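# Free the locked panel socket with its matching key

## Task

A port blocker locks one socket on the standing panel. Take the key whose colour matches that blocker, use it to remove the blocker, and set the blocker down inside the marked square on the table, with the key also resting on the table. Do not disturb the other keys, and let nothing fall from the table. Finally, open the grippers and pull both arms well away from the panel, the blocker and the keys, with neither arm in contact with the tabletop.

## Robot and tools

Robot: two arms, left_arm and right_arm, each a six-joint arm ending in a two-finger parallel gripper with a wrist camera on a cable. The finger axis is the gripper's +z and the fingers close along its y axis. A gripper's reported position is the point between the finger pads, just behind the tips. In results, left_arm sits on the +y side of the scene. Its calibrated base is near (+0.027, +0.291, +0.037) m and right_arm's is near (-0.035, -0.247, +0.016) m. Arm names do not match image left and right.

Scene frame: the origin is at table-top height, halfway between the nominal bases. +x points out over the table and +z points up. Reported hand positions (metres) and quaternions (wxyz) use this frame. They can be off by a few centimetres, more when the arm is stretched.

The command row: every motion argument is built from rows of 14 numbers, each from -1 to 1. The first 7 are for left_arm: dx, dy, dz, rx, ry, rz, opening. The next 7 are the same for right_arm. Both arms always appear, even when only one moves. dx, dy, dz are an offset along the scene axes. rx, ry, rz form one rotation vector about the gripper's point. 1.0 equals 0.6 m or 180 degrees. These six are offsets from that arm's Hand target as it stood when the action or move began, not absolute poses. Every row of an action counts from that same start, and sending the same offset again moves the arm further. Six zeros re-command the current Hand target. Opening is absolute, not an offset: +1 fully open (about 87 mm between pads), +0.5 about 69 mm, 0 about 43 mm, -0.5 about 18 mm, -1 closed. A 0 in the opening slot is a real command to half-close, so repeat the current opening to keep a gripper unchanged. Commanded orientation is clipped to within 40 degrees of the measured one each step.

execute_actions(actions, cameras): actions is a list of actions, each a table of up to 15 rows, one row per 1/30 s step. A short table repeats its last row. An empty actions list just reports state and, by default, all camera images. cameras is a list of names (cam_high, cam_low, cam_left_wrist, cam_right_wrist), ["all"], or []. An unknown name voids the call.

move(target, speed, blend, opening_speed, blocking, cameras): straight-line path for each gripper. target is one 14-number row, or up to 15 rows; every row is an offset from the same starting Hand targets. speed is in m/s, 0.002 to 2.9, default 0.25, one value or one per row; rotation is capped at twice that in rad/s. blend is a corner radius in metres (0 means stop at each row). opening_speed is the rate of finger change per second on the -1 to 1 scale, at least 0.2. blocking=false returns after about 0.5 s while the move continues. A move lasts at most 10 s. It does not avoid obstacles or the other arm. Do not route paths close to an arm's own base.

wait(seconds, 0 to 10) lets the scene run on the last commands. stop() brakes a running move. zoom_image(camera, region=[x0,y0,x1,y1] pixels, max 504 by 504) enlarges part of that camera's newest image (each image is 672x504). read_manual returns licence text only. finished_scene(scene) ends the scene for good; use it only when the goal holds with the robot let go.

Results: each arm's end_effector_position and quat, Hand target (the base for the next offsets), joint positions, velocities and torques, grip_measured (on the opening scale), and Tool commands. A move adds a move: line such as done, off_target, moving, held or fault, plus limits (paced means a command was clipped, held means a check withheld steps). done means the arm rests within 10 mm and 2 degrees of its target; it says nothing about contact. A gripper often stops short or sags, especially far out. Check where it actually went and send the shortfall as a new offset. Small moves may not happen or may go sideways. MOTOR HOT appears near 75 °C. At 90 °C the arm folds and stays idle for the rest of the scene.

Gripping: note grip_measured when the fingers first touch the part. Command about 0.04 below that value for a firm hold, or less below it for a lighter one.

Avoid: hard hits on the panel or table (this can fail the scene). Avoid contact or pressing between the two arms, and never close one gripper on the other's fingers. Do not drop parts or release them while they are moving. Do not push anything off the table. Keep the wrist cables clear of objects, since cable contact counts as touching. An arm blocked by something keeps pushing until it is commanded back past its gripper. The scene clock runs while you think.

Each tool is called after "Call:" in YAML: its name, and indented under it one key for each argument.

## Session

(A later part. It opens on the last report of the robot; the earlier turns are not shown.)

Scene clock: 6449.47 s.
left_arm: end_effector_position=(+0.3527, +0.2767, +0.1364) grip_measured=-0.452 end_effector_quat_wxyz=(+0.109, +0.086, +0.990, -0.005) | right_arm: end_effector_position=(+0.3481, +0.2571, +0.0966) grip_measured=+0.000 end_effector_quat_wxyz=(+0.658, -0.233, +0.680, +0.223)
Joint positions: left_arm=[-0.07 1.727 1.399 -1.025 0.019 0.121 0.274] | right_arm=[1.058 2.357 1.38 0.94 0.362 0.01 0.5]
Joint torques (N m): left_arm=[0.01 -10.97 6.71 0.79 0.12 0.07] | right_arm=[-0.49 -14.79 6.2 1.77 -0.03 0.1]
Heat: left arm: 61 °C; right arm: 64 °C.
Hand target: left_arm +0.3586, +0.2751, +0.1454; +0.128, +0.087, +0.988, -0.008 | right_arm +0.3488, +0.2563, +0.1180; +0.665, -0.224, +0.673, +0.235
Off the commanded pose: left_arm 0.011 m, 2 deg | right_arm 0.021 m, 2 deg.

Call:
move:
  target:
    - [-0.0333,0.0016,-0.0128,0.0008,0.0043,0,-0.62,0,0,0,0,0,0,0]
    - [0.0143,-0.0007,-0.0128,0.0008,0.0043,0,-0.62,0,0,0,0,0,0,0]
  speed: [0.05,0.05]

Call:
execute_actions:
  actions:
    - [[0,0.01,0,0,0,0,-0.62,0,0,0,0,0,0,0],[0,-0.01,0,0,0,0,-0.62,0,0,0,0,0,0,0],[0,0.01,0,0,0,0,-0.62,0,0,0,0,0,0,0],[0,-0.01,0,0,0,0,-0.62,0,0,0,0,0,0,0],[0,0.01,0,0,0,0,-0.62,0,0,0,0,0,0,0],[0,-0.01,0,0,0,0,-0.62,0,0,0,0,0,0,0],[0,0.01,0,0,0,0,-0.62,0,0,0,0,0,0,0],[0,-0.01,0,0,0,0,-0.62,0,0,0,0,0,0,0],[0,0.01,0,0,0,0,-0.62,0,0,0,0,0,0,0],[0,-0.01,0,0,0,0,-0.62,0,0,0,0,0,0,0],[0,0.01,0,0,0,0,-0.62,0,0,0,0,0,0,0],[0,-0.01,0,0,0,0,-0.62,0,0,0,0,0,0,0],[0,0.008,0,0,0,0,-0.62,0,0,0,0,0,0,0],[0,-0.005,0,0,0,0,-0.62,0,0,0,0,0,0,0],[0,0,0,0,0,0,-0.62,0,0,0,0,0,0,0]]
  cameras: ["cam_right_wrist","cam_left_wrist"]

Call:
zoom_image:
  camera: "cam_right_wrist"
  region: [350, 126, 374, 146]

Call:
zoom_image:
  camera: "cam_left_wrist"
  region: [280, 60, 400, 150]

Scene clock: 6499.70 s.
left_arm: end_effector_position=(+0.3568, +0.2765, +0.1337) grip_measured=-0.452 end_effector_quat_wxyz=(+0.110, +0.086, +0.990, -0.005) | right_arm: end_effector_position=(+0.3481, +0.2571, +0.0966) grip_measured=+0.000 end_effector_quat_wxyz=(+0.658, -0.233, +0.680, +0.223)
Joint positions: left_arm=[-0.07 1.742 1.405 -1.014 0.019 0.121 0.274] | right_arm=[1.058 2.357 1.38 0.94 0.362 0.01 0.5]
Joint torques (N m): left_arm=[-0.27 -7.84 8.21 0.83 0.11 0.09] | right_arm=[-0.36 -14.97 5.79 1.79 0.01 0.12]
Heat: left arm: 61 °C; right arm: 64 °C.
Hand target: left_arm +0.3672, +0.2747, +0.1376; +0.122, +0.087, +0.989, -0.007 | right_arm +0.3488, +0.2563, +0.1180; +0.665, -0.224, +0.673, +0.235
Off the commanded pose: left_arm 0.011 m, 1 deg | right_arm 0.021 m, 2 deg.
move: off_target (left_arm, right_arm)

Scene clock: 6500.40 s.
left_arm: end_effector_position=(+0.3564, +0.2763, +0.1337) grip_measured=-0.452 end_effector_quat_wxyz=(+0.109, +0.086, +0.990, -0.005) | right_arm: end_effector_position=(+0.3481, +0.2571, +0.0966) grip_measured=+0.000 end_effector_quat_wxyz=(+0.658, -0.233, +0.680, +0.223)
Joint positions: left_arm=[-0.071 1.742 1.405 -1.016 0.019 0.121 0.274] | right_arm=[1.058 2.357 1.38 0.94 0.362 0.01 0.5]
Joint torques (N m): left_arm=[-0.01 -7.77 8.14 0.83 0.12 0.14] | right_arm=[-0.57 -14.95 6.04 1.79 0.05 0.11]
Heat: left arm: 61 °C; right arm: 64 °C.
Hand target: left_arm +0.3671, +0.2747, +0.1376; +0.122, +0.087, +0.989, -0.007 | right_arm +0.3488, +0.2563, +0.1180; +0.665, -0.224, +0.673, +0.235
Off the commanded pose: left_arm 0.012 m, 1 deg | right_arm 0.021 m, 2 deg.
camera_calibration:
cam_left_wrist: T_world_to_cam=[[-0.191837, -0.981197, -0.0212244, 0.34375], [-0.771002, 0.13729, 0.621858, 0.174101], [-0.607251, 0.13566, -0.782842, 0.428628], [0, 0, 0, 1]] pos_world=[0.460461, 0.255237, 0.234578]
cam_right_wrist: T_world_to_cam=[[0.617241, -0.786622, -0.0154637, -0.00927578], [-0.620529, -0.474641, -0.624228, 0.420482], [0.483692, 0.394894, -0.78109, -0.0504169], [0, 0, 0, 1]] pos_world=[0.291033, 0.212191, 0.222953]
Images, in order (width x height): cam_left_wrist 672x504, cam_right_wrist 672x504.

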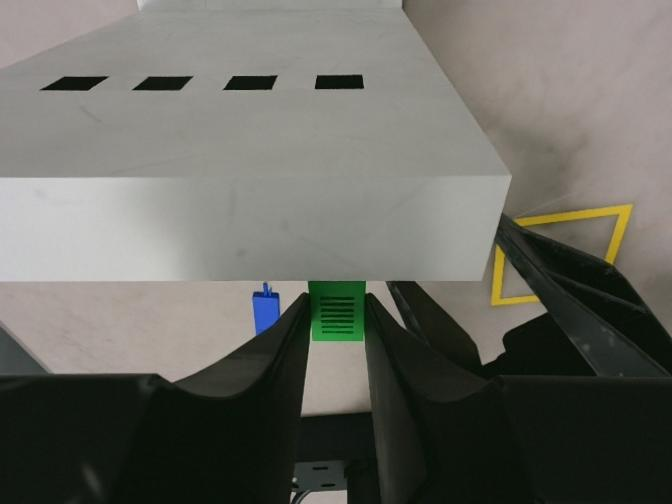

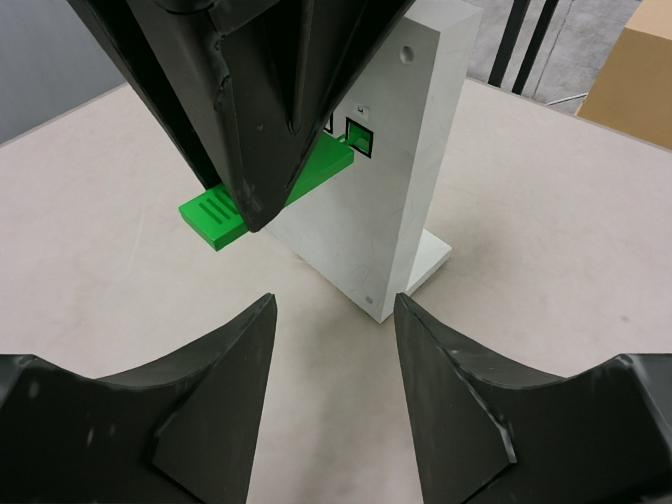

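Scaled by 21.000.

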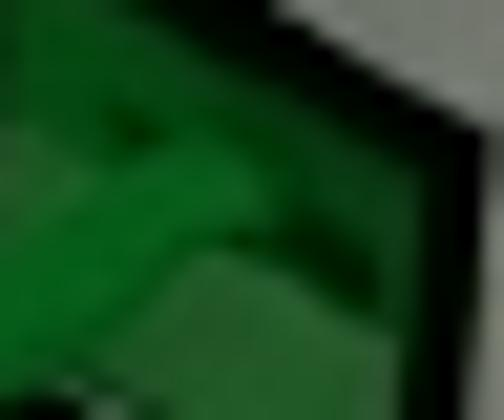

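Scaled by 4.200.

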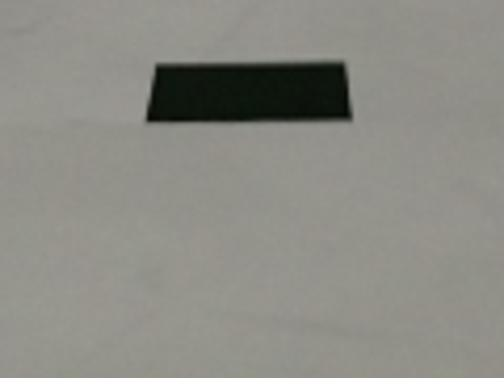

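Call:
execute_actions:
  actions:
    - [[-0.002,0.007,0,0,0,0,-0.62,0,0,0,0,0,0,0],[-0.002,-0.0132,0,0,0,0,-0.62,0,0,0,0,0,0,0],[-0.002,0.007,0,0,0,0,-0.62,0,0,0,0,0,0,0],[-0.002,-0.0132,0,0,0,0,-0.62,0,0,0,0,0,0,0],[-0.002,0.007,0,0,0,0,-0.62,0,0,0,0,0,0,0],[-0.002,-0.0132,0,0,0,0,-0.62,0,0,0,0,0,0,0],[-0.002,0.007,0,0,0,0,-0.62,0,0,0,0,0,0,0],[-0.002,-0.0132,0,0,0,0,-0.62,0,0,0,0,0,0,0],[-0.002,0.007,0,0,0,0,-0.62,0,0,0,0,0,0,0],[-0.002,-0.0132,0,0,0,0,-0.62,0,0,0,0,0,0,0],[-0.002,0.007,0,0,0,0,-0.62,0,0,0,0,0,0,0],[-0.002,-0.0132,0,0,0,0,-0.62,0,0,0,0,0,0,0],[-0.002,0.0048,0,0,0,0,-0.62,0,0,0,0,0,0,0],[-0.002,-0.008,0,0,0,0,-0.62,0,0,0,0,0,0,0],[-0.002,-0.0032,0,0,0,0,-0.62,0,0,0,0,0,0,0]]
  cameras: ["cam_right_wrist","cam_left_wrist"]

Call:
zoom_image:
  camera: "cam_right_wrist"
  region: [350, 126, 374, 146]

Call:
zoom_image:
  camera: "cam_left_wrist"
  region: [280, 60, 400, 150]

Scene clock: 6522.70 s.
left_arm: end_effector_position=(+0.3563, +0.2741, +0.1337) grip_measured=-0.452 end_effector_quat_wxyz=(+0.109, +0.087, +0.990, -0.006) | right_arm: end_effector_position=(+0.3481, +0.2571, +0.0966) grip_measured=+0.000 end_effector_quat_wxyz=(+0.658, -0.233, +0.680, +0.223)
Joint positions: left_arm=[-0.077 1.742 1.405 -1.016 0.019 0.116 0.274] | right_arm=[1.058 2.357 1.38 0.94 0.362 0.01 0.5]
Joint torques (N m): left_arm=[0.01 -8.16 7.87 0.83 0.08 0.11] | right_arm=[-0.4 -14.6 6.02 1.8 -0.02 0.1]
Heat: left arm: 63 °C; right arm: 64 °C.
Hand target: left_arm +0.3660, +0.2728, +0.1376; +0.122, +0.087, +0.989, -0.007 | right_arm +0.3488, +0.2563, +0.1180; +0.665, -0.224, +0.673, +0.235
Off the commanded pose: left_arm 0.011 m, 1 deg | right_arm 0.021 m, 2 deg.
camera_calibration:
cam_left_wrist: T_world_to_cam=[[-0.192687, -0.981056, -0.0200334, 0.341648], [-0.770763, 0.138685, 0.621845, 0.173865], [-0.607286, 0.135262, -0.782884, 0.428992], [0, 0, 0, 1]] pos_world=[0.460361, 0.253036, 0.234579]
cam_right_wrist: T_world_to_cam=[[0.617241, -0.786622, -0.0154637, -0.00927578], [-0.620529, -0.474641, -0.624228, 0.420482], [0.483692, 0.394894, -0.78109, -0.0504169], [0, 0, 0, 1]] pos_world=[0.291033, 0.212191, 0.222953]
Images, in order (width x height): cam_left_wrist 672x504, cam_right_wrist 672x504.

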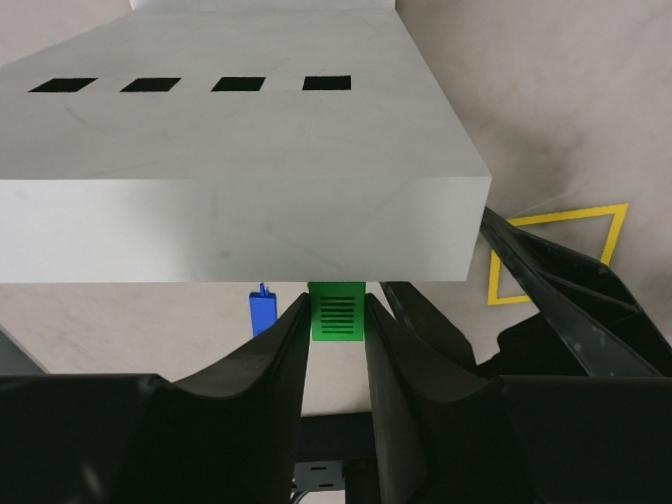

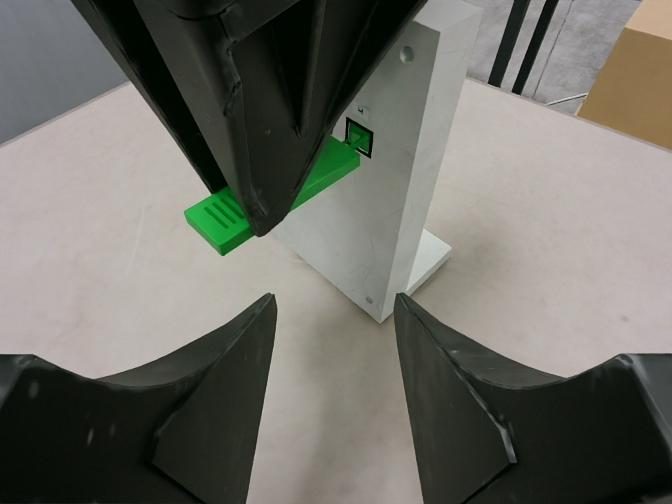

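Scaled by 21.000.

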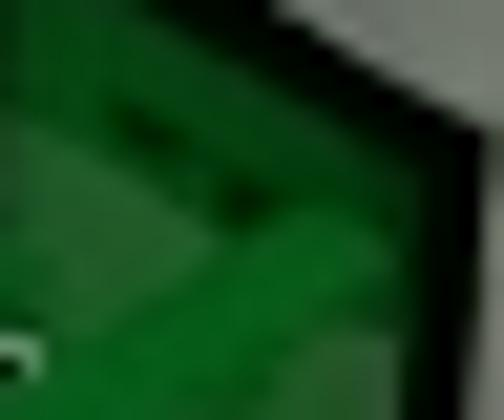

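Scaled by 4.200.

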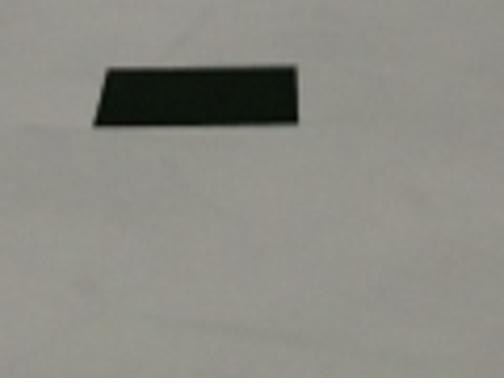

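Call:
execute_actions:
  actions:
    - [[0,0.0122,0,0,0,0,-0.62,0,0,0,0,0,0,0],[0,-0.0078,0,0,0,0,-0.62,0,0,0,0,0,0,0],[0,0.0122,0,0,0,0,-0.62,0,0,0,0,0,0,0],[0,-0.0078,0,0,0,0,-0.62,0,0,0,0,0,0,0],[0,0.0122,0,0,0,0,-0.62,0,0,0,0,0,0,0],[0,-0.0078,0,0,0,0,-0.62,0,0,0,0,0,0,0],[0,0.0122,0,0,0,0,-0.62,0,0,0,0,0,0,0],[0,-0.0078,0,0,0,0,-0.62,0,0,0,0,0,0,0],[0,0.0122,0,0,0,0,-0.62,0,0,0,0,0,0,0],[0,-0.0078,0,0,0,0,-0.62,0,0,0,0,0,0,0],[0,0.0122,0,0,0,0,-0.62,0,0,0,0,0,0,0],[0,-0.0078,0,0,0,0,-0.62,0,0,0,0,0,0,0],[0,0.01,0,0,0,0,-0.62,0,0,0,0,0,0,0],[0,-0.0028,0,0,0,0,-0.62,0,0,0,0,0,0,0],[0,0.0022,0,0,0,0,-0.62,0,0,0,0,0,0,0]]
  cameras: ["cam_right_wrist","cam_left_wrist"]

Call:
zoom_image:
  camera: "cam_right_wrist"
  region: [350, 126, 374, 146]

Call:
zoom_image:
  camera: "cam_left_wrist"
  region: [280, 60, 400, 150]

Scene clock: 6543.83 s.
left_arm: end_effector_position=(+0.3564, +0.2755, +0.1337) grip_measured=-0.452 end_effector_quat_wxyz=(+0.109, +0.086, +0.990, -0.006) | right_arm: end_effector_position=(+0.3481, +0.2571, +0.0966) grip_measured=+0.000 end_effector_quat_wxyz=(+0.658, -0.233, +0.680, +0.223)
Joint positions: left_arm=[-0.073 1.742 1.405 -1.016 0.019 0.119 0.274] | right_arm=[1.058 2.357 1.38 0.94 0.362 0.01 0.5]
Joint torques (N m): left_arm=[-0.01 -8.29 7.91 0.83 0.09 0.09] | right_arm=[-0.58 -14.8 6.2 1.77 0.05 0.14]
Heat: left arm: 64 °C; right arm: 64 °C.
Hand target: left_arm +0.3660, +0.2741, +0.1376; +0.122, +0.087, +0.989, -0.007 | right_arm +0.3488, +0.2563, +0.1180; +0.665, -0.224, +0.673, +0.235
Off the commanded pose: left_arm 0.011 m, 1 deg | right_arm 0.021 m, 2 deg.
camera_calibration:
cam_left_wrist: T_world_to_cam=[[-0.191968, -0.981182, -0.0207256, 0.342885], [-0.770904, 0.137691, 0.621891, 0.173978], [-0.607335, 0.135361, -0.782829, 0.428787], [0, 0, 0, 1]] pos_world=[0.460361, 0.254437, 0.234578]
cam_right_wrist: T_world_to_cam=[[0.617241, -0.786622, -0.0154637, -0.00927578], [-0.620529, -0.474641, -0.624228, 0.420482], [0.483692, 0.394894, -0.78109, -0.0504169], [0, 0, 0, 1]] pos_world=[0.291033, 0.212191, 0.222953]
Images, in order (width x height): cam_left_wrist 672x504, cam_right_wrist 672x504.

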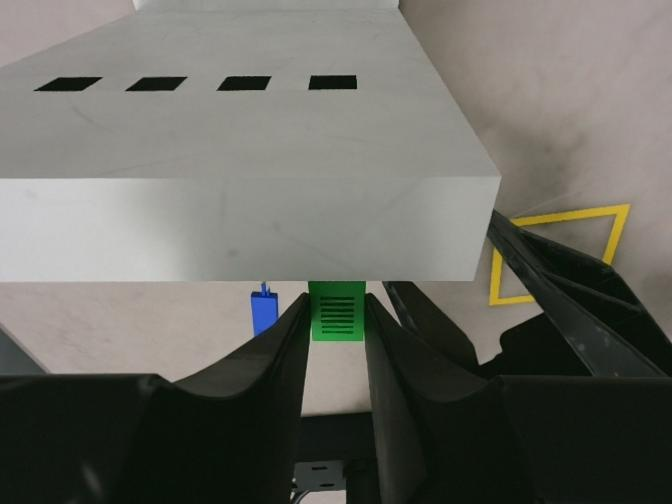

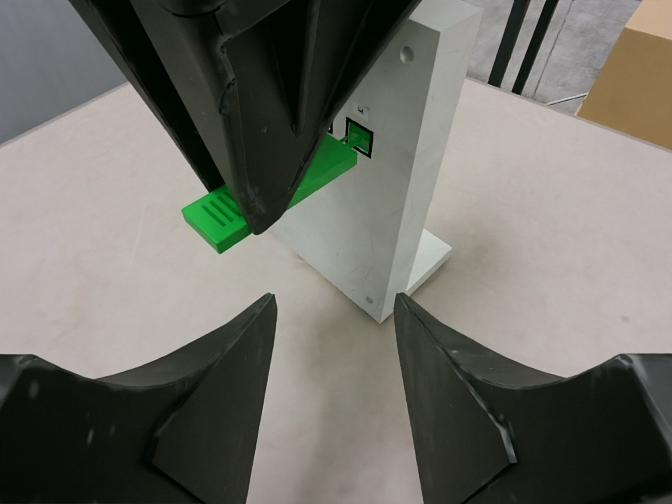

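Scaled by 21.000.

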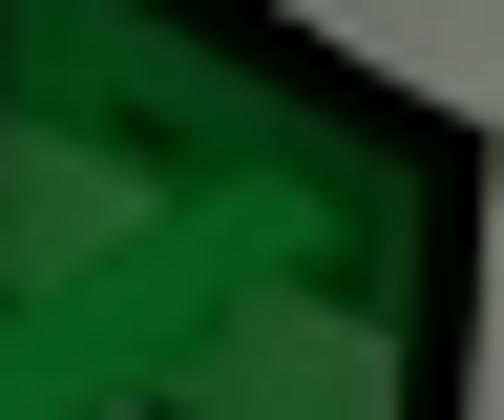

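Scaled by 4.200.

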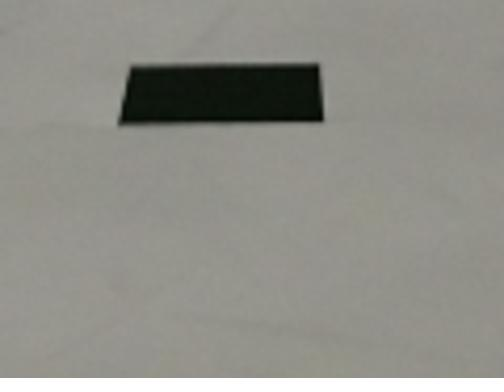

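Call:
execute_actions:
  actions:
    - [[0.001,0.0093,0,0,0,0,-0.62,0,0,0,0,0,0,0],[0.001,-0.0107,0,0,0,0,-0.62,0,0,0,0,0,0,0],[0.001,0.0093,0,0,0,0,-0.62,0,0,0,0,0,0,0],[0.001,-0.0107,0,0,0,0,-0.62,0,0,0,0,0,0,0],[0.001,0.0093,0,0,0,0,-0.62,0,0,0,0,0,0,0],[0.001,-0.0107,0,0,0,0,-0.62,0,0,0,0,0,0,0],[0.001,0.0093,0,0,0,0,-0.62,0,0,0,0,0,0,0],[0.001,-0.0107,0,0,0,0,-0.62,0,0,0,0,0,0,0],[0.001,0.0093,0,0,0,0,-0.62,0,0,0,0,0,0,0],[0.001,-0.0107,0,0,0,0,-0.62,0,0,0,0,0,0,0],[0.001,0.0093,0,0,0,0,-0.62,0,0,0,0,0,0,0],[0.001,-0.0107,0,0,0,0,-0.62,0,0,0,0,0,0,0],[0.001,0.0071,0,0,0,0,-0.62,0,0,0,0,0,0,0],[0.001,-0.0057,0,0,0,0,-0.62,0,0,0,0,0,0,0],[0.001,-0.0007,0,0,0,0,-0.62,0,0,0,0,0,0,0]]
  cameras: ["cam_right_wrist","cam_left_wrist"]

Call:
zoom_image:
  camera: "cam_right_wrist"
  region: [350, 126, 374, 146]

Call:
zoom_image:
  camera: "cam_left_wrist"
  region: [280, 60, 400, 150]

Scene clock: 6561.90 s.
left_arm: end_effector_position=(+0.3563, +0.2748, +0.1337) grip_measured=-0.452 end_effector_quat_wxyz=(+0.109, +0.087, +0.990, -0.006) | right_arm: end_effector_position=(+0.3481, +0.2571, +0.0966) grip_measured=+0.000 end_effector_quat_wxyz=(+0.658, -0.233, +0.680, +0.223)
Joint positions: left_arm=[-0.075 1.742 1.405 -1.016 0.019 0.118 0.274] | right_arm=[1.058 2.357 1.38 0.94 0.362 0.01 0.5]
Joint torques (N m): left_arm=[-0.06 -7.84 7.98 0.8 0.09 0.12] | right_arm=[-0.44 -14.94 5.9 1.73 -0.04 0.13]
Heat: left arm: 64 °C; right arm: 64 °C.
Hand target: left_arm +0.3666, +0.2736, +0.1376; +0.122, +0.087, +0.989, -0.007 | right_arm +0.3488, +0.2563, +0.1180; +0.665, -0.224, +0.673, +0.235
Off the commanded pose: left_arm 0.011 m, 1 deg | right_arm 0.021 m, 2 deg.
camera_calibration:
cam_left_wrist: T_world_to_cam=[[-0.193052, -0.980974, -0.0205141, 0.342594], [-0.770723, 0.13867, 0.621897, 0.173741], [-0.607221, 0.135869, -0.78283, 0.4287], [0, 0, 0, 1]] pos_world=[0.46036, 0.253735, 0.234578]
cam_right_wrist: T_world_to_cam=[[0.617241, -0.786622, -0.0154637, -0.00927578], [-0.620529, -0.474641, -0.624228, 0.420482], [0.483692, 0.394894, -0.78109, -0.0504169], [0, 0, 0, 1]] pos_world=[0.291033, 0.212191, 0.222953]
Images, in order (width x height): cam_left_wrist 672x504, cam_right_wrist 672x504.

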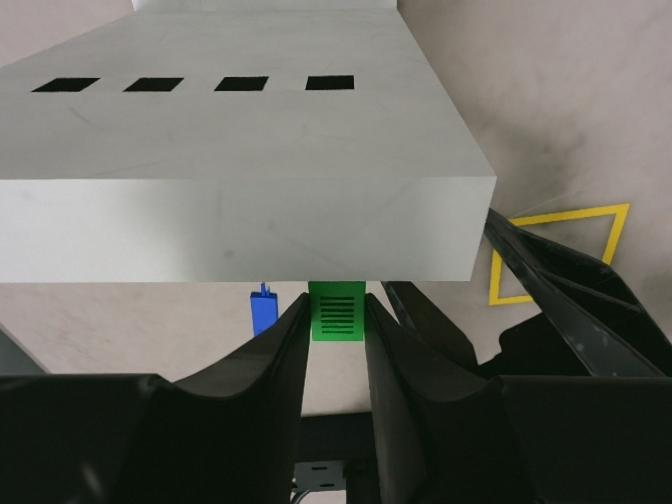

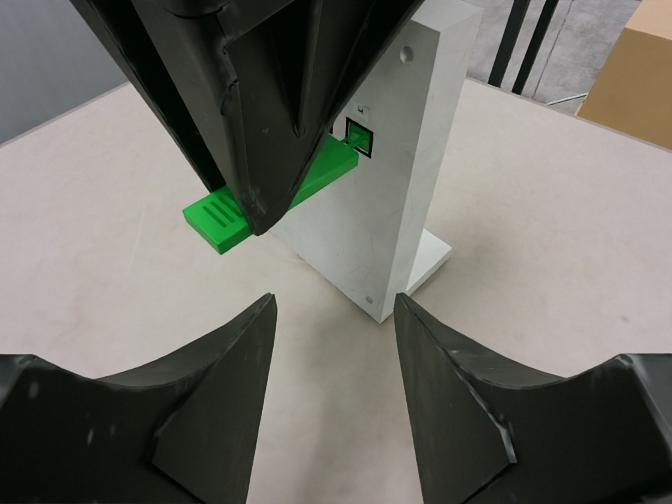

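Scaled by 21.000.

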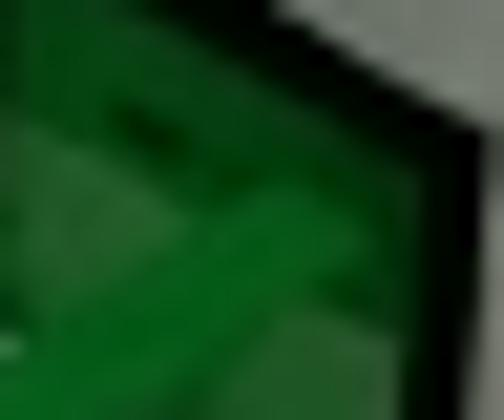

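Scaled by 4.200.

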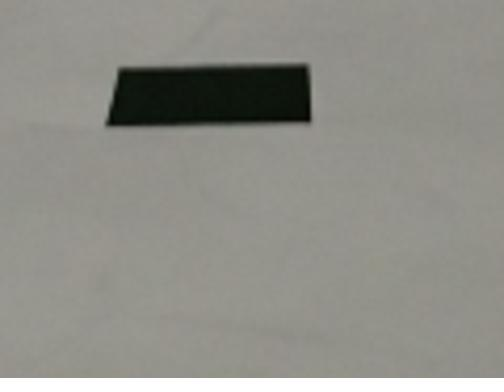

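Call:
execute_actions:
  actions:
    - [[0.0005,0.008,0,0,0,0,-0.62,0,0,0,0,0,0,0],[0.001,-0.008,0,0,0,0,-0.62,0,0,0,0,0,0,0],[0.0015,0.008,0,0,0,0,-0.62,0,0,0,0,0,0,0],[0.002,-0.008,0,0,0,0,-0.62,0,0,0,0,0,0,0],[0.0025,0.008,0,0,0,0,-0.62,0,0,0,0,0,0,0],[0.0025,-0.008,0,0,0,0,-0.62,0,0,0,0,0,0,0],[0.003,0.008,0,0,0,0,-0.62,0,0,0,0,0,0,0],[0.003,-0.008,0,0,0,0,-0.62,0,0,0,0,0,0,0],[0.003,0.008,0,0,0,0,-0.62,0,0,0,0,0,0,0],[0.003,-0.008,0,0,0,0,-0.62,0,0,0,0,0,0,0],[0.003,0.008,0,0,0,0,-0.62,0,0,0,0,0,0,0],[0.003,-0.008,0,0,0,0,-0.62,0,0,0,0,0,0,0],[0.003,0.006,0,0,0,0,-0.62,0,0,0,0,0,0,0],[0.003,-0.004,0,0,0,0,-0.62,0,0,0,0,0,0,0],[0.003,-0.0005,0,0,0,0,-0.62,0,0,0,0,0,0,0]]
  cameras: ["cam_right_wrist","cam_left_wrist"]

Call:
zoom_image:
  camera: "cam_right_wrist"
  region: [350, 126, 374, 146]

Call:
zoom_image:
  camera: "cam_left_wrist"
  region: [280, 60, 400, 150]

Scene clock: 6580.83 s.
left_arm: end_effector_position=(+0.3565, +0.2746, +0.1348) grip_measured=-0.452 end_effector_quat_wxyz=(+0.109, +0.087, +0.990, -0.006) | right_arm: end_effector_position=(+0.3481, +0.2571, +0.0966) grip_measured=+0.000 end_effector_quat_wxyz=(+0.658, -0.233, +0.680, +0.223)
Joint positions: left_arm=[-0.076 1.742 1.409 -1.02 0.019 0.118 0.274] | right_arm=[1.058 2.357 1.38 0.94 0.362 0.01 0.5]
Joint torques (N m): left_arm=[0.02 -7.31 8.28 0.81 0.1 0.09] | right_arm=[-0.62 -14.95 5.91 1.83 -0.02 0.16]
Heat: left arm: 64 °C; right arm: 64 °C.
Hand target: left_arm +0.3684, +0.2734, +0.1377; +0.122, +0.087, +0.989, -0.007 | right_arm +0.3488, +0.2563, +0.1180; +0.665, -0.224, +0.673, +0.235
Off the commanded pose: left_arm 0.012 m, 1 deg | right_arm 0.021 m, 2 deg.
camera_calibration:
cam_left_wrist: T_world_to_cam=[[-0.193826, -0.980819, -0.0206135, 0.342584], [-0.770877, 0.139274, 0.621572, 0.173121], [-0.606779, 0.136367, -0.783086, 0.429485], [0, 0, 0, 1]] pos_world=[0.460459, 0.253334, 0.235779]
cam_right_wrist: T_world_to_cam=[[0.617241, -0.786622, -0.0154637, -0.00927578], [-0.620529, -0.474641, -0.624228, 0.420482], [0.483692, 0.394894, -0.78109, -0.0504169], [0, 0, 0, 1]] pos_world=[0.291033, 0.212191, 0.222953]
Images, in order (width x height): cam_left_wrist 672x504, cam_right_wrist 672x504.

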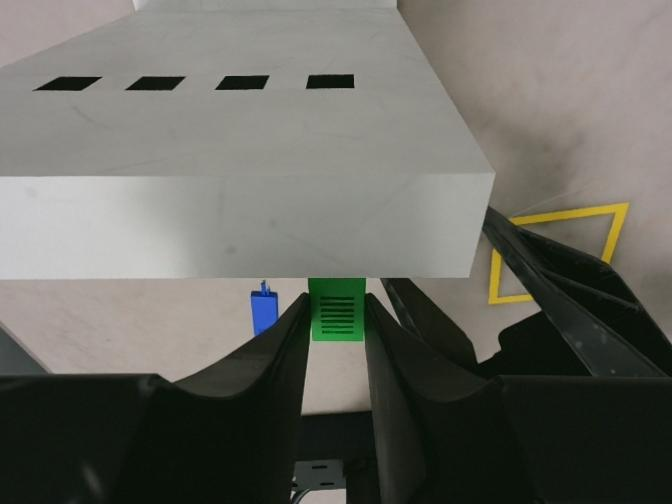

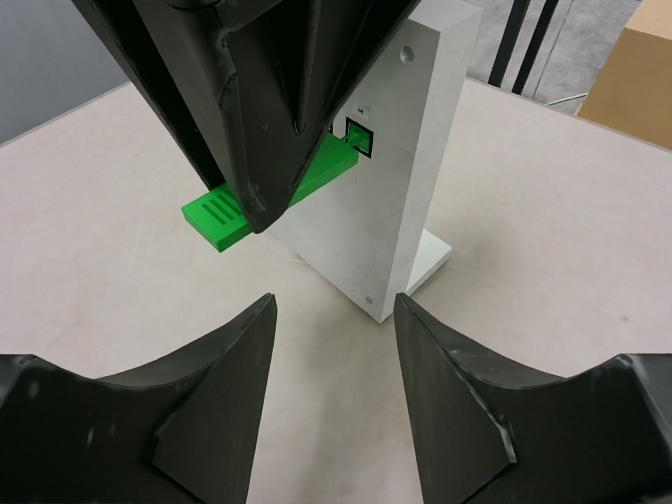

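Scaled by 21.000.

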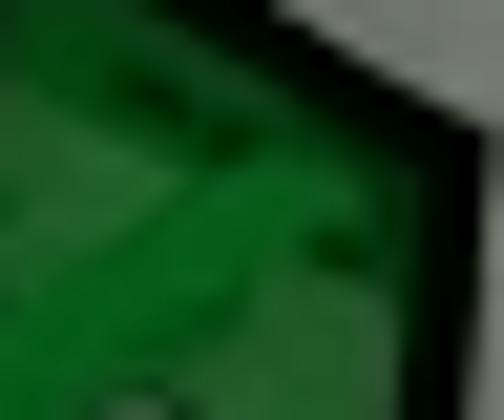

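Scaled by 4.200.

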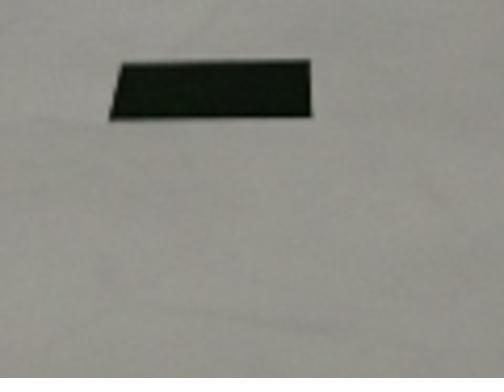

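Call:
execute_actions:
  actions:
    - [[0.0005,0.008,0,0,0,0,-0.62,0,0,0,0,0,0,0],[0.0005,-0.008,0,0,0,0,-0.62,0,0,0,0,0,0,0],[0.0005,0.008,0,0,0,0,-0.62,0,0,0,0,0,0,0],[0.0008,-0.008,0,0,0,0,-0.62,0,0,0,0,0,0,0],[0.001,0.008,0,0,0,0,-0.62,0,0,0,0,0,0,0],[0.001,-0.008,0,0,0,0,-0.62,0,0,0,0,0,0,0],[0.0012,0.008,0,0,0,0,-0.62,0,0,0,0,0,0,0],[0.0014,-0.008,0,0,0,0,-0.62,0,0,0,0,0,0,0],[0.0016,0.008,0,0,0,0,-0.62,0,0,0,0,0,0,0],[0.0016,-0.008,0,0,0,0,-0.62,0,0,0,0,0,0,0],[0.0016,0.008,0,0,0,0,-0.62,0,0,0,0,0,0,0],[0.0016,-0.008,0,0,0,0,-0.62,0,0,0,0,0,0,0],[0.0016,0.006,0,0,0,0,-0.62,0,0,0,0,0,0,0],[0.0016,-0.004,0,0,0,0,-0.62,0,0,0,0,0,0,0],[0.0016,-0.0003,0,0,0,0,-0.62,0,0,0,0,0,0,0]]
  cameras: ["cam_right_wrist","cam_left_wrist"]

Call:
zoom_image:
  camera: "cam_right_wrist"
  region: [350, 126, 374, 146]

Call:
zoom_image:
  camera: "cam_left_wrist"
  region: [280, 60, 400, 150]

Scene clock: 6604.60 s.
left_arm: end_effector_position=(+0.3565, +0.2743, +0.1335) grip_measured=-0.452 end_effector_quat_wxyz=(+0.106, +0.087, +0.990, -0.006) | right_arm: end_effector_position=(+0.3481, +0.2571, +0.0966) grip_measured=+0.000 end_effector_quat_wxyz=(+0.658, -0.233, +0.680, +0.223)
Joint positions: left_arm=[-0.076 1.748 1.411 -1.022 0.019 0.117 0.274] | right_arm=[1.058 2.357 1.38 0.94 0.362 0.01 0.5]
Joint torques (N m): left_arm=[0.12 -7.66 8.46 0.84 0.09 0.1] | right_arm=[-0.58 -15.02 5.96 1.8 -0.01 0.14]
Heat: left arm: 63 °C; right arm: 64 °C.
Hand target: left_arm +0.3693, +0.2732, +0.1377; +0.122, +0.087, +0.989, -0.007 | right_arm +0.3488, +0.2563, +0.1180; +0.665, -0.224, +0.673, +0.235
Off the commanded pose: left_arm 0.014 m, 2 deg | right_arm 0.021 m, 2 deg.
camera_calibration:
cam_left_wrist: T_world_to_cam=[[-0.193924, -0.98082, -0.0196455, 0.342187], [-0.767304, 0.139169, 0.626001, 0.172159], [-0.61126, 0.13647, -0.779575, 0.429618], [0, 0, 0, 1]] pos_world=[0.461065, 0.253034, 0.23387]
cam_right_wrist: T_world_to_cam=[[0.617241, -0.786622, -0.0154637, -0.00927578], [-0.620529, -0.474641, -0.624228, 0.420482], [0.483692, 0.394894, -0.78109, -0.0504169], [0, 0, 0, 1]] pos_world=[0.291033, 0.212191, 0.222953]
Images, in order (width x height): cam_left_wrist 672x504, cam_right_wrist 672x504.

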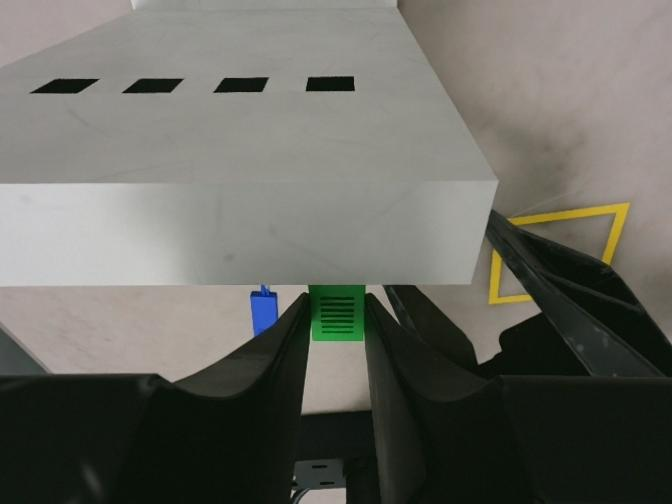

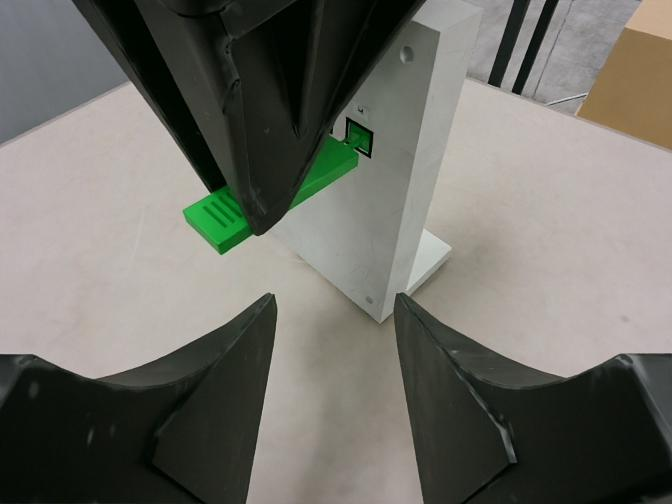

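Scaled by 21.000.

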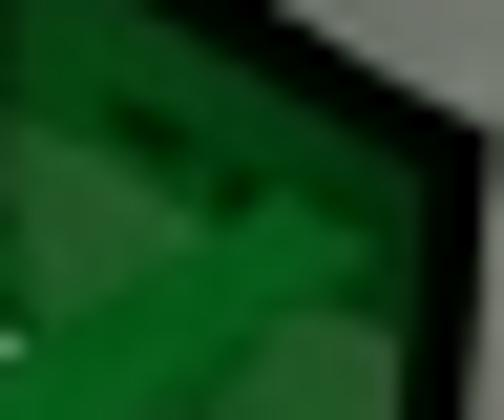

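Scaled by 4.200.

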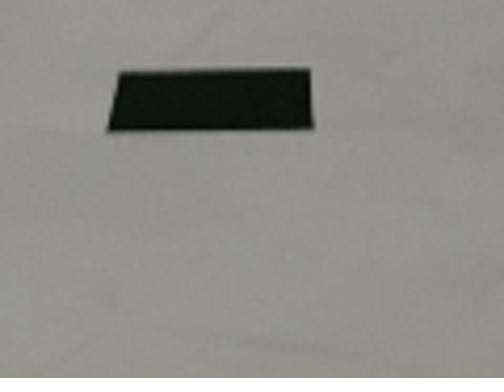

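Call:
execute_actions:
  actions:
    - [[0,0,0,-0.0024,-0.0132,0,-0.62,0,0,0,0,0,0,0],[0,0,0,0.0016,0.0088,0,-0.62,0,0,0,0,0,0,0],[0,0,0,-0.0024,-0.0132,0,-0.62,0,0,0,0,0,0,0],[0,0,0,0.0016,0.0088,0,-0.62,0,0,0,0,0,0,0],[0,0,0,-0.0024,-0.0132,0,-0.62,0,0,0,0,0,0,0],[0,0,0,0.0016,0.0088,0,-0.62,0,0,0,0,0,0,0],[0,0,0,-0.0024,-0.0132,0,-0.62,0,0,0,0,0,0,0],[0,0,0,0.0016,0.0088,0,-0.62,0,0,0,0,0,0,0],[0,0,0,-0.0024,-0.0132,0,-0.62,0,0,0,0,0,0,0],[0,0,0,0.0016,0.0088,0,-0.62,0,0,0,0,0,0,0],[0,0,0,-0.0024,-0.0132,0,-0.62,0,0,0,0,0,0,0],[0,0,0,0.0016,0.0088,0,-0.62,0,0,0,0,0,0,0],[0,0,0,-0.0018,-0.0102,0,-0.62,0,0,0,0,0,0,0],[0,0,0,0.0006,0.0033,0,-0.62,0,0,0,0,0,0,0],[0,0,0,-0.0004,-0.0022,0,-0.62,0,0,0,0,0,0,0]]
  cameras: ["cam_right_wrist","cam_left_wrist"]

Call:
zoom_image:
  camera: "cam_right_wrist"
  region: [350, 126, 374, 146]

Call:
zoom_image:
  camera: "cam_left_wrist"
  region: [280, 60, 400, 150]

Scene clock: 6630.53 s.
left_arm: end_effector_position=(+0.3569, +0.2743, +0.1302) grip_measured=-0.452 end_effector_quat_wxyz=(+0.096, +0.087, +0.992, -0.006) | right_arm: end_effector_position=(+0.3481, +0.2571, +0.0966) grip_measured=+0.000 end_effector_quat_wxyz=(+0.658, -0.233, +0.680, +0.223)
Joint positions: left_arm=[-0.076 1.77 1.425 -1.034 0.019 0.117 0.274] | right_arm=[1.058 2.357 1.38 0.94 0.362 0.01 0.5]
Joint torques (N m): left_arm=[0.2 -10.77 6.74 1.02 0.1 0.09] | right_arm=[-0.49 -14.84 5.81 1.89 0.01 0.09]
Heat: left arm: 64 °C; right arm: 64 °C.
Hand target: left_arm +0.3694, +0.2732, +0.1377; +0.125, +0.087, +0.988, -0.007 | right_arm +0.3488, +0.2563, +0.1180; +0.665, -0.224, +0.673, +0.235
Off the commanded pose: left_arm 0.015 m, 3 deg | right_arm 0.021 m, 2 deg.
camera_calibration:
cam_left_wrist: T_world_to_cam=[[-0.194311, -0.980795, -0.016855, 0.341965], [-0.754537, 0.138462, 0.641485, 0.168142], [-0.626831, 0.137365, -0.766951, 0.430844], [0, 0, 0, 1]] pos_world=[0.463384, 0.252933, 0.228339]
cam_right_wrist: T_world_to_cam=[[0.617241, -0.786622, -0.0154637, -0.00927578], [-0.620529, -0.474641, -0.624228, 0.420482], [0.483692, 0.394894, -0.78109, -0.0504169], [0, 0, 0, 1]] pos_world=[0.291033, 0.212191, 0.222953]
Images, in order (width x height): cam_left_wrist 672x504, cam_right_wrist 672x504.

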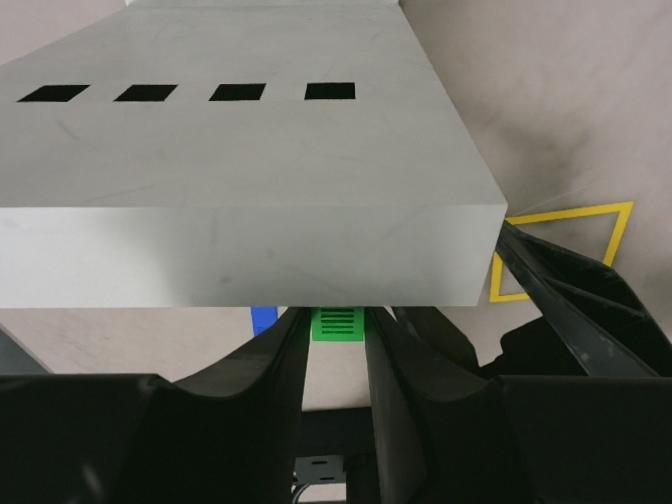

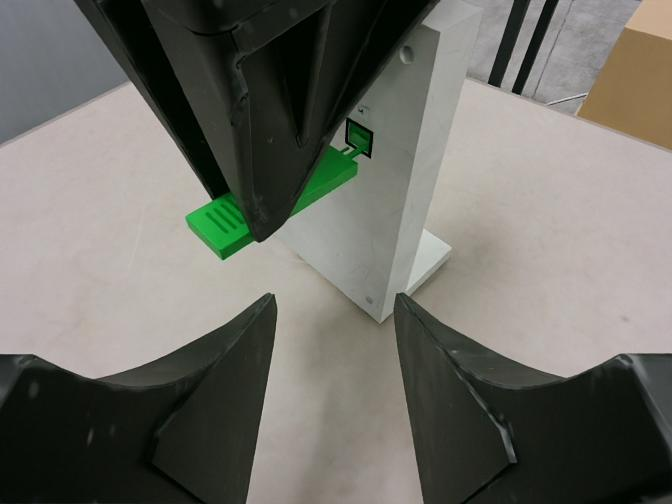

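Scaled by 21.000.

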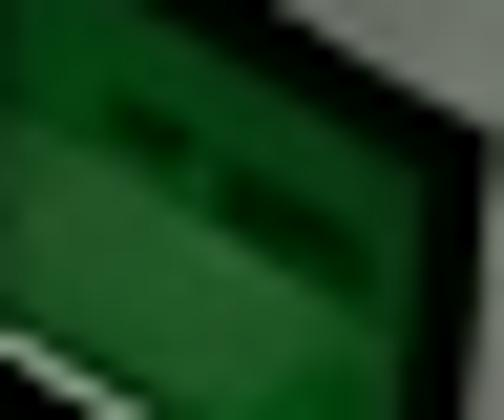

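Scaled by 4.200.

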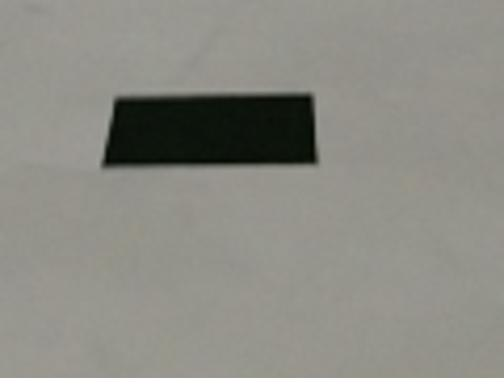

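Call:
move:
  target:
    - [-0.039,0.002,0.0,0.00035,0.0019,0,-0.62,0,0,0,0,0,0,0]
    - [-0.0058,0.0003,0.0,0.00035,0.0019,0,-0.62,0,0,0,0,0,0,0]
    - [-0.0058,0.0003,0.0045,0.00035,0.0019,0,-0.62,0,0,0,0,0,0,0]
  speed: [0.05,0.05,0.02]

Call:
execute_actions:
  actions:
    - [[0,0.01,0.008,0,0,0,-0.62,0,0,0,0,0,0,0],[0,-0.01,-0.008,0,0,0,-0.62,0,0,0,0,0,0,0],[0,0.01,0.008,0,0,0,-0.62,0,0,0,0,0,0,0],[0,-0.01,-0.008,0,0,0,-0.62,0,0,0,0,0,0,0],[0,0.01,0.008,0,0,0,-0.62,0,0,0,0,0,0,0],[0,-0.01,-0.008,0,0,0,-0.62,0,0,0,0,0,0,0],[0,0.01,0.008,0,0,0,-0.62,0,0,0,0,0,0,0],[0,-0.01,-0.008,0,0,0,-0.62,0,0,0,0,0,0,0],[0,0.01,0.008,0,0,0,-0.62,0,0,0,0,0,0,0],[0,-0.01,-0.008,0,0,0,-0.62,0,0,0,0,0,0,0],[0,0.01,0.008,0,0,0,-0.62,0,0,0,0,0,0,0],[0,-0.01,-0.008,0,0,0,-0.62,0,0,0,0,0,0,0],[0,0.008,0.006,0,0,0,-0.62,0,0,0,0,0,0,0],[0,-0.005,-0.004,0,0,0,-0.62,0,0,0,0,0,0,0],[0,0,0,0,0,0,-0.62,0,0,0,0,0,0,0]]
  cameras: ["cam_right_wrist","cam_left_wrist"]

Call:
zoom_image:
  camera: "cam_right_wrist"
  region: [350, 126, 374, 146]

Call:
zoom_image:
  camera: "cam_left_wrist"
  region: [280, 60, 400, 150]

Scene clock: 6664.80 s.
left_arm: end_effector_position=(+0.3564, +0.2743, +0.1362) grip_measured=-0.452 end_effector_quat_wxyz=(+0.111, +0.087, +0.990, -0.006) | right_arm: end_effector_position=(+0.3481, +0.2571, +0.0966) grip_measured=+0.000 end_effector_quat_wxyz=(+0.658, -0.233, +0.680, +0.223)
Joint positions: left_arm=[-0.076 1.736 1.408 -1.019 0.019 0.117 0.274] | right_arm=[1.058 2.357 1.38 0.94 0.362 0.01 0.5]
Joint torques (N m): left_arm=[0.05 -7.9 8.25 0.78 0.09 0.09] | right_arm=[-0.73 -14.86 6.06 1.81 0.06 0.09]
Heat: left arm: 60 °C; right arm: 64 °C.
Hand target: left_arm +0.3659, +0.2734, +0.1404; +0.122, +0.087, +0.989, -0.007 | right_arm +0.3488, +0.2563, +0.1180; +0.665, -0.224, +0.673, +0.235
Off the commanded pose: left_arm 0.010 m, 1 deg | right_arm 0.021 m, 2 deg.
move: off_target (right_arm)

Scene clock: 6665.50 s.
left_arm: end_effector_position=(+0.3564, +0.2748, +0.1376) grip_measured=-0.452 end_effector_quat_wxyz=(+0.110, +0.086, +0.990, -0.006) | right_arm: end_effector_position=(+0.3481, +0.2571, +0.0966) grip_measured=+0.000 end_effector_quat_wxyz=(+0.658, -0.233, +0.680, +0.223)
Joint positions: left_arm=[-0.075 1.739 1.416 -1.029 0.019 0.117 0.274] | right_arm=[1.058 2.357 1.38 0.94 0.362 0.01 0.5]
Joint torques (N m): left_arm=[-0.16 -8.16 7.53 0.88 0.11 0.12] | right_arm=[-0.66 -14.94 5.87 1.89 0.08 0.05]
Heat: left arm: 60 °C; right arm: 64 °C.
Hand target: left_arm +0.3659, +0.2733, +0.1403; +0.122, +0.087, +0.989, -0.007 | right_arm +0.3488, +0.2563, +0.1180; +0.665, -0.224, +0.673, +0.235
Off the commanded pose: left_arm 0.010 m, 1 deg | right_arm 0.021 m, 2 deg.
camera_calibration:
cam_left_wrist: T_world_to_cam=[[-0.191914, -0.981194, -0.0206724, 0.342328], [-0.772309, 0.137993, 0.620078, 0.172433], [-0.605564, 0.134967, -0.784268, 0.431647], [0, 0, 0, 1]] pos_world=[0.460259, 0.253837, 0.238682]
cam_right_wrist: T_world_to_cam=[[0.617241, -0.786622, -0.0154637, -0.00927578], [-0.620529, -0.474641, -0.624228, 0.420482], [0.483692, 0.394894, -0.78109, -0.0504169], [0, 0, 0, 1]] pos_world=[0.291033, 0.212191, 0.222953]
Images, in order (width x height): cam_left_wrist 672x504, cam_right_wrist 672x504.

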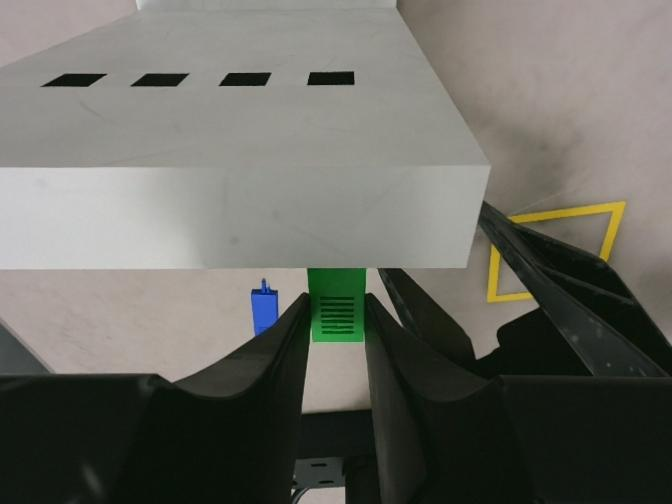

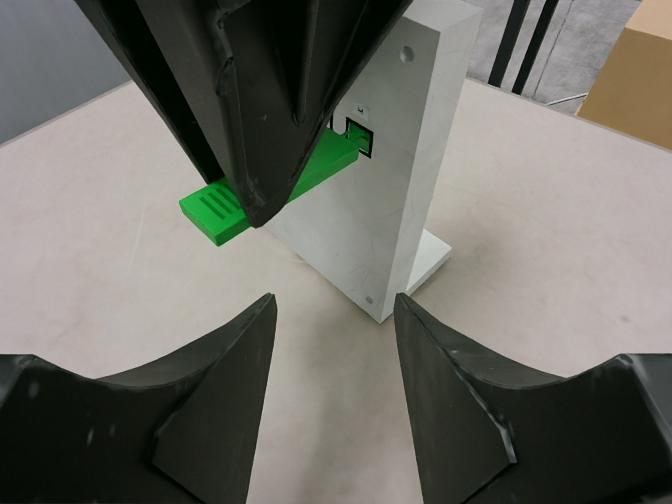

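Scaled by 21.000.

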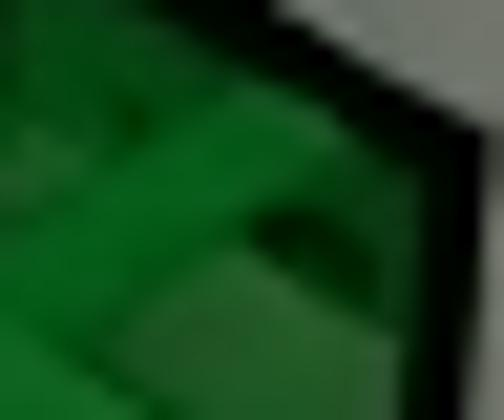

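Scaled by 4.200.

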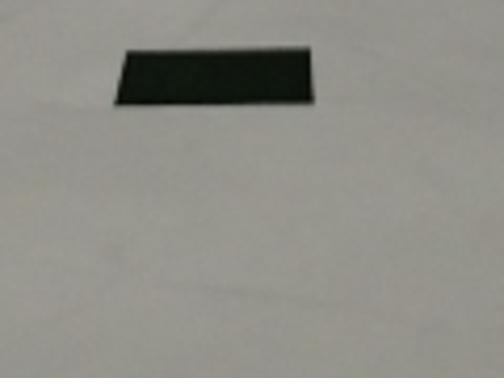

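Call:
move:
  target:
    - [-0.0332,0.0017,-0.0044,0,0,0,-0.62,0,0,0,0,0,0,0]
    - [0.0002,0,-0.0044,0,0,0,-0.62,0,0,0,0,0,0,0]
  speed: [0.05,0.05]

Call:
execute_actions:
  actions:
    - [[0,0.01,0,0,0,0,-0.62,0,0,0,0,0,0,0],[0,-0.01,0,0,0,0,-0.62,0,0,0,0,0,0,0],[0,0.01,0,0,0,0,-0.62,0,0,0,0,0,0,0],[0,-0.01,0,0,0,0,-0.62,0,0,0,0,0,0,0],[0,0.01,0,0,0,0,-0.62,0,0,0,0,0,0,0],[0,-0.01,0,0,0,0,-0.62,0,0,0,0,0,0,0],[0,0.01,0,0,0,0,-0.62,0,0,0,0,0,0,0],[0,-0.01,0,0,0,0,-0.62,0,0,0,0,0,0,0],[0,0.01,0,0,0,0,-0.62,0,0,0,0,0,0,0],[0,-0.01,0,0,0,0,-0.62,0,0,0,0,0,0,0],[0,0.01,0,0,0,0,-0.62,0,0,0,0,0,0,0],[0,-0.01,0,0,0,0,-0.62,0,0,0,0,0,0,0],[0,0.008,0,0,0,0,-0.62,0,0,0,0,0,0,0],[0,-0.005,0,0,0,0,-0.62,0,0,0,0,0,0,0],[0,0,0,0,0,0,-0.62,0,0,0,0,0,0,0]]
  cameras: ["cam_right_wrist","cam_left_wrist"]

Call:
zoom_image:
  camera: "cam_right_wrist"
  region: [350, 126, 374, 146]

Call:
zoom_image:
  camera: "cam_left_wrist"
  region: [280, 60, 400, 150]

Scene clock: 6693.33 s.
left_arm: end_effector_position=(+0.3558, +0.2748, +0.1344) grip_measured=-0.452 end_effector_quat_wxyz=(+0.110, +0.086, +0.990, -0.006) | right_arm: end_effector_position=(+0.3481, +0.2571, +0.0966) grip_measured=+0.000 end_effector_quat_wxyz=(+0.658, -0.233, +0.680, +0.223)
Joint positions: left_arm=[-0.075 1.737 1.401 -1.014 0.019 0.117 0.274] | right_arm=[1.058 2.357 1.38 0.94 0.362 0.01 0.5]
Joint torques (N m): left_arm=[-0.01 -7.53 7.98 0.83 0.06 0.11] | right_arm=[-0.36 -14.74 6.01 1.83 0 0.14]
Heat: left arm: 62 °C; right arm: 64 °C.
Hand target: left_arm +0.3661, +0.2733, +0.1378; +0.122, +0.087, +0.989, -0.007 | right_arm +0.3488, +0.2563, +0.1180; +0.665, -0.224, +0.673, +0.235
Off the commanded pose: left_arm 0.011 m, 1 deg | right_arm 0.021 m, 2 deg.
move: off_target (left_arm, right_arm)

Scene clock: 6694.03 s.
left_arm: end_effector_position=(+0.3558, +0.2746, +0.1344) grip_measured=-0.452 end_effector_quat_wxyz=(+0.110, +0.087, +0.990, -0.006) | right_arm: end_effector_position=(+0.3481, +0.2571, +0.0966) grip_measured=+0.000 end_effector_quat_wxyz=(+0.658, -0.233, +0.680, +0.223)
Joint positions: left_arm=[-0.076 1.737 1.401 -1.014 0.019 0.117 0.274] | right_arm=[1.058 2.357 1.38 0.94 0.362 0.01 0.5]
Joint torques (N m): left_arm=[0.05 -7.61 8.08 0.84 0.09 0.11] | right_arm=[-0.46 -15.05 5.86 1.82 -0.04 0.15]
Heat: left arm: 62 °C; right arm: 64 °C.
Hand target: left_arm +0.3661, +0.2733, +0.1378; +0.122, +0.087, +0.989, -0.007 | right_arm +0.3488, +0.2563, +0.1180; +0.665, -0.224, +0.673, +0.235
Off the commanded pose: left_arm 0.011 m, 1 deg | right_arm 0.021 m, 2 deg.
camera_calibration:
cam_left_wrist: T_world_to_cam=[[-0.192685, -0.981041, -0.020786, 0.342178], [-0.772904, 0.138686, 0.619182, 0.1741], [-0.60456, 0.135373, -0.784973, 0.428513], [0, 0, 0, 1]] pos_world=[0.459557, 0.253536, 0.235684]
cam_right_wrist: T_world_to_cam=[[0.617241, -0.786622, -0.0154637, -0.00927578], [-0.620529, -0.474641, -0.624228, 0.420482], [0.483692, 0.394894, -0.78109, -0.0504169], [0, 0, 0, 1]] pos_world=[0.291033, 0.212191, 0.222953]
Images, in order (width x height): cam_left_wrist 672x504, cam_right_wrist 672x504.

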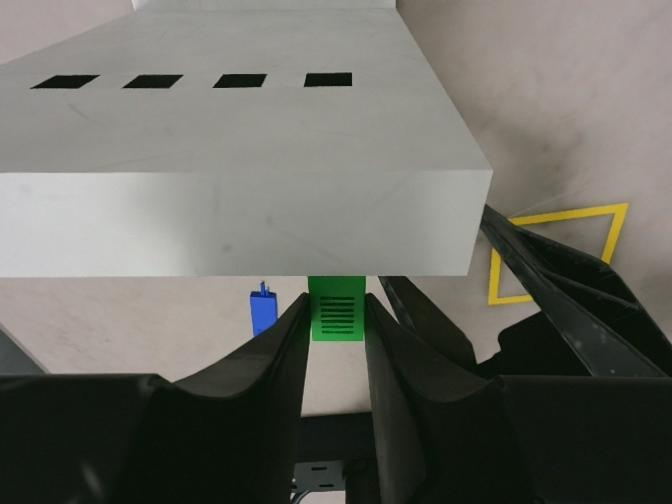

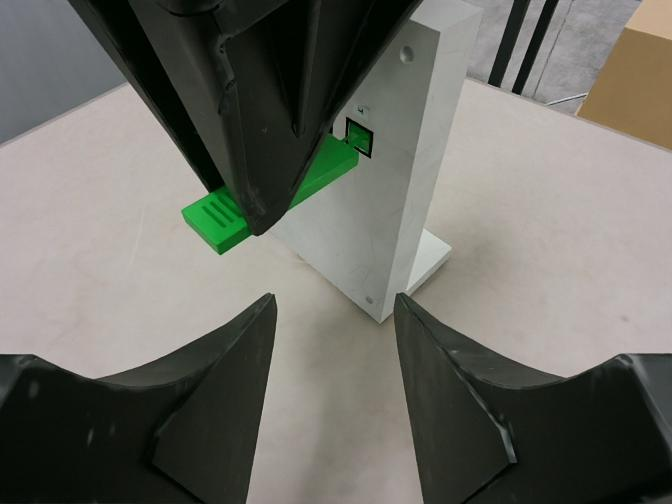

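Scaled by 21.000.

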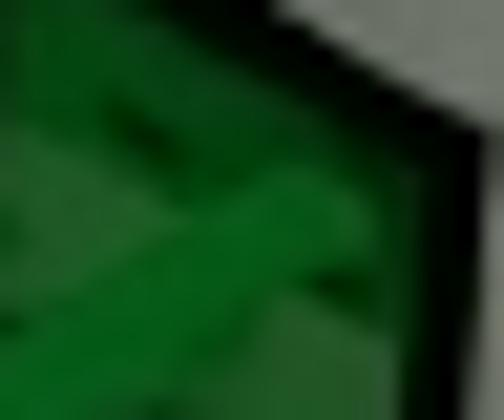

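Scaled by 4.200.

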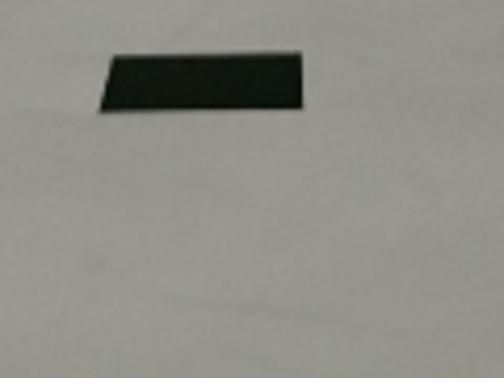

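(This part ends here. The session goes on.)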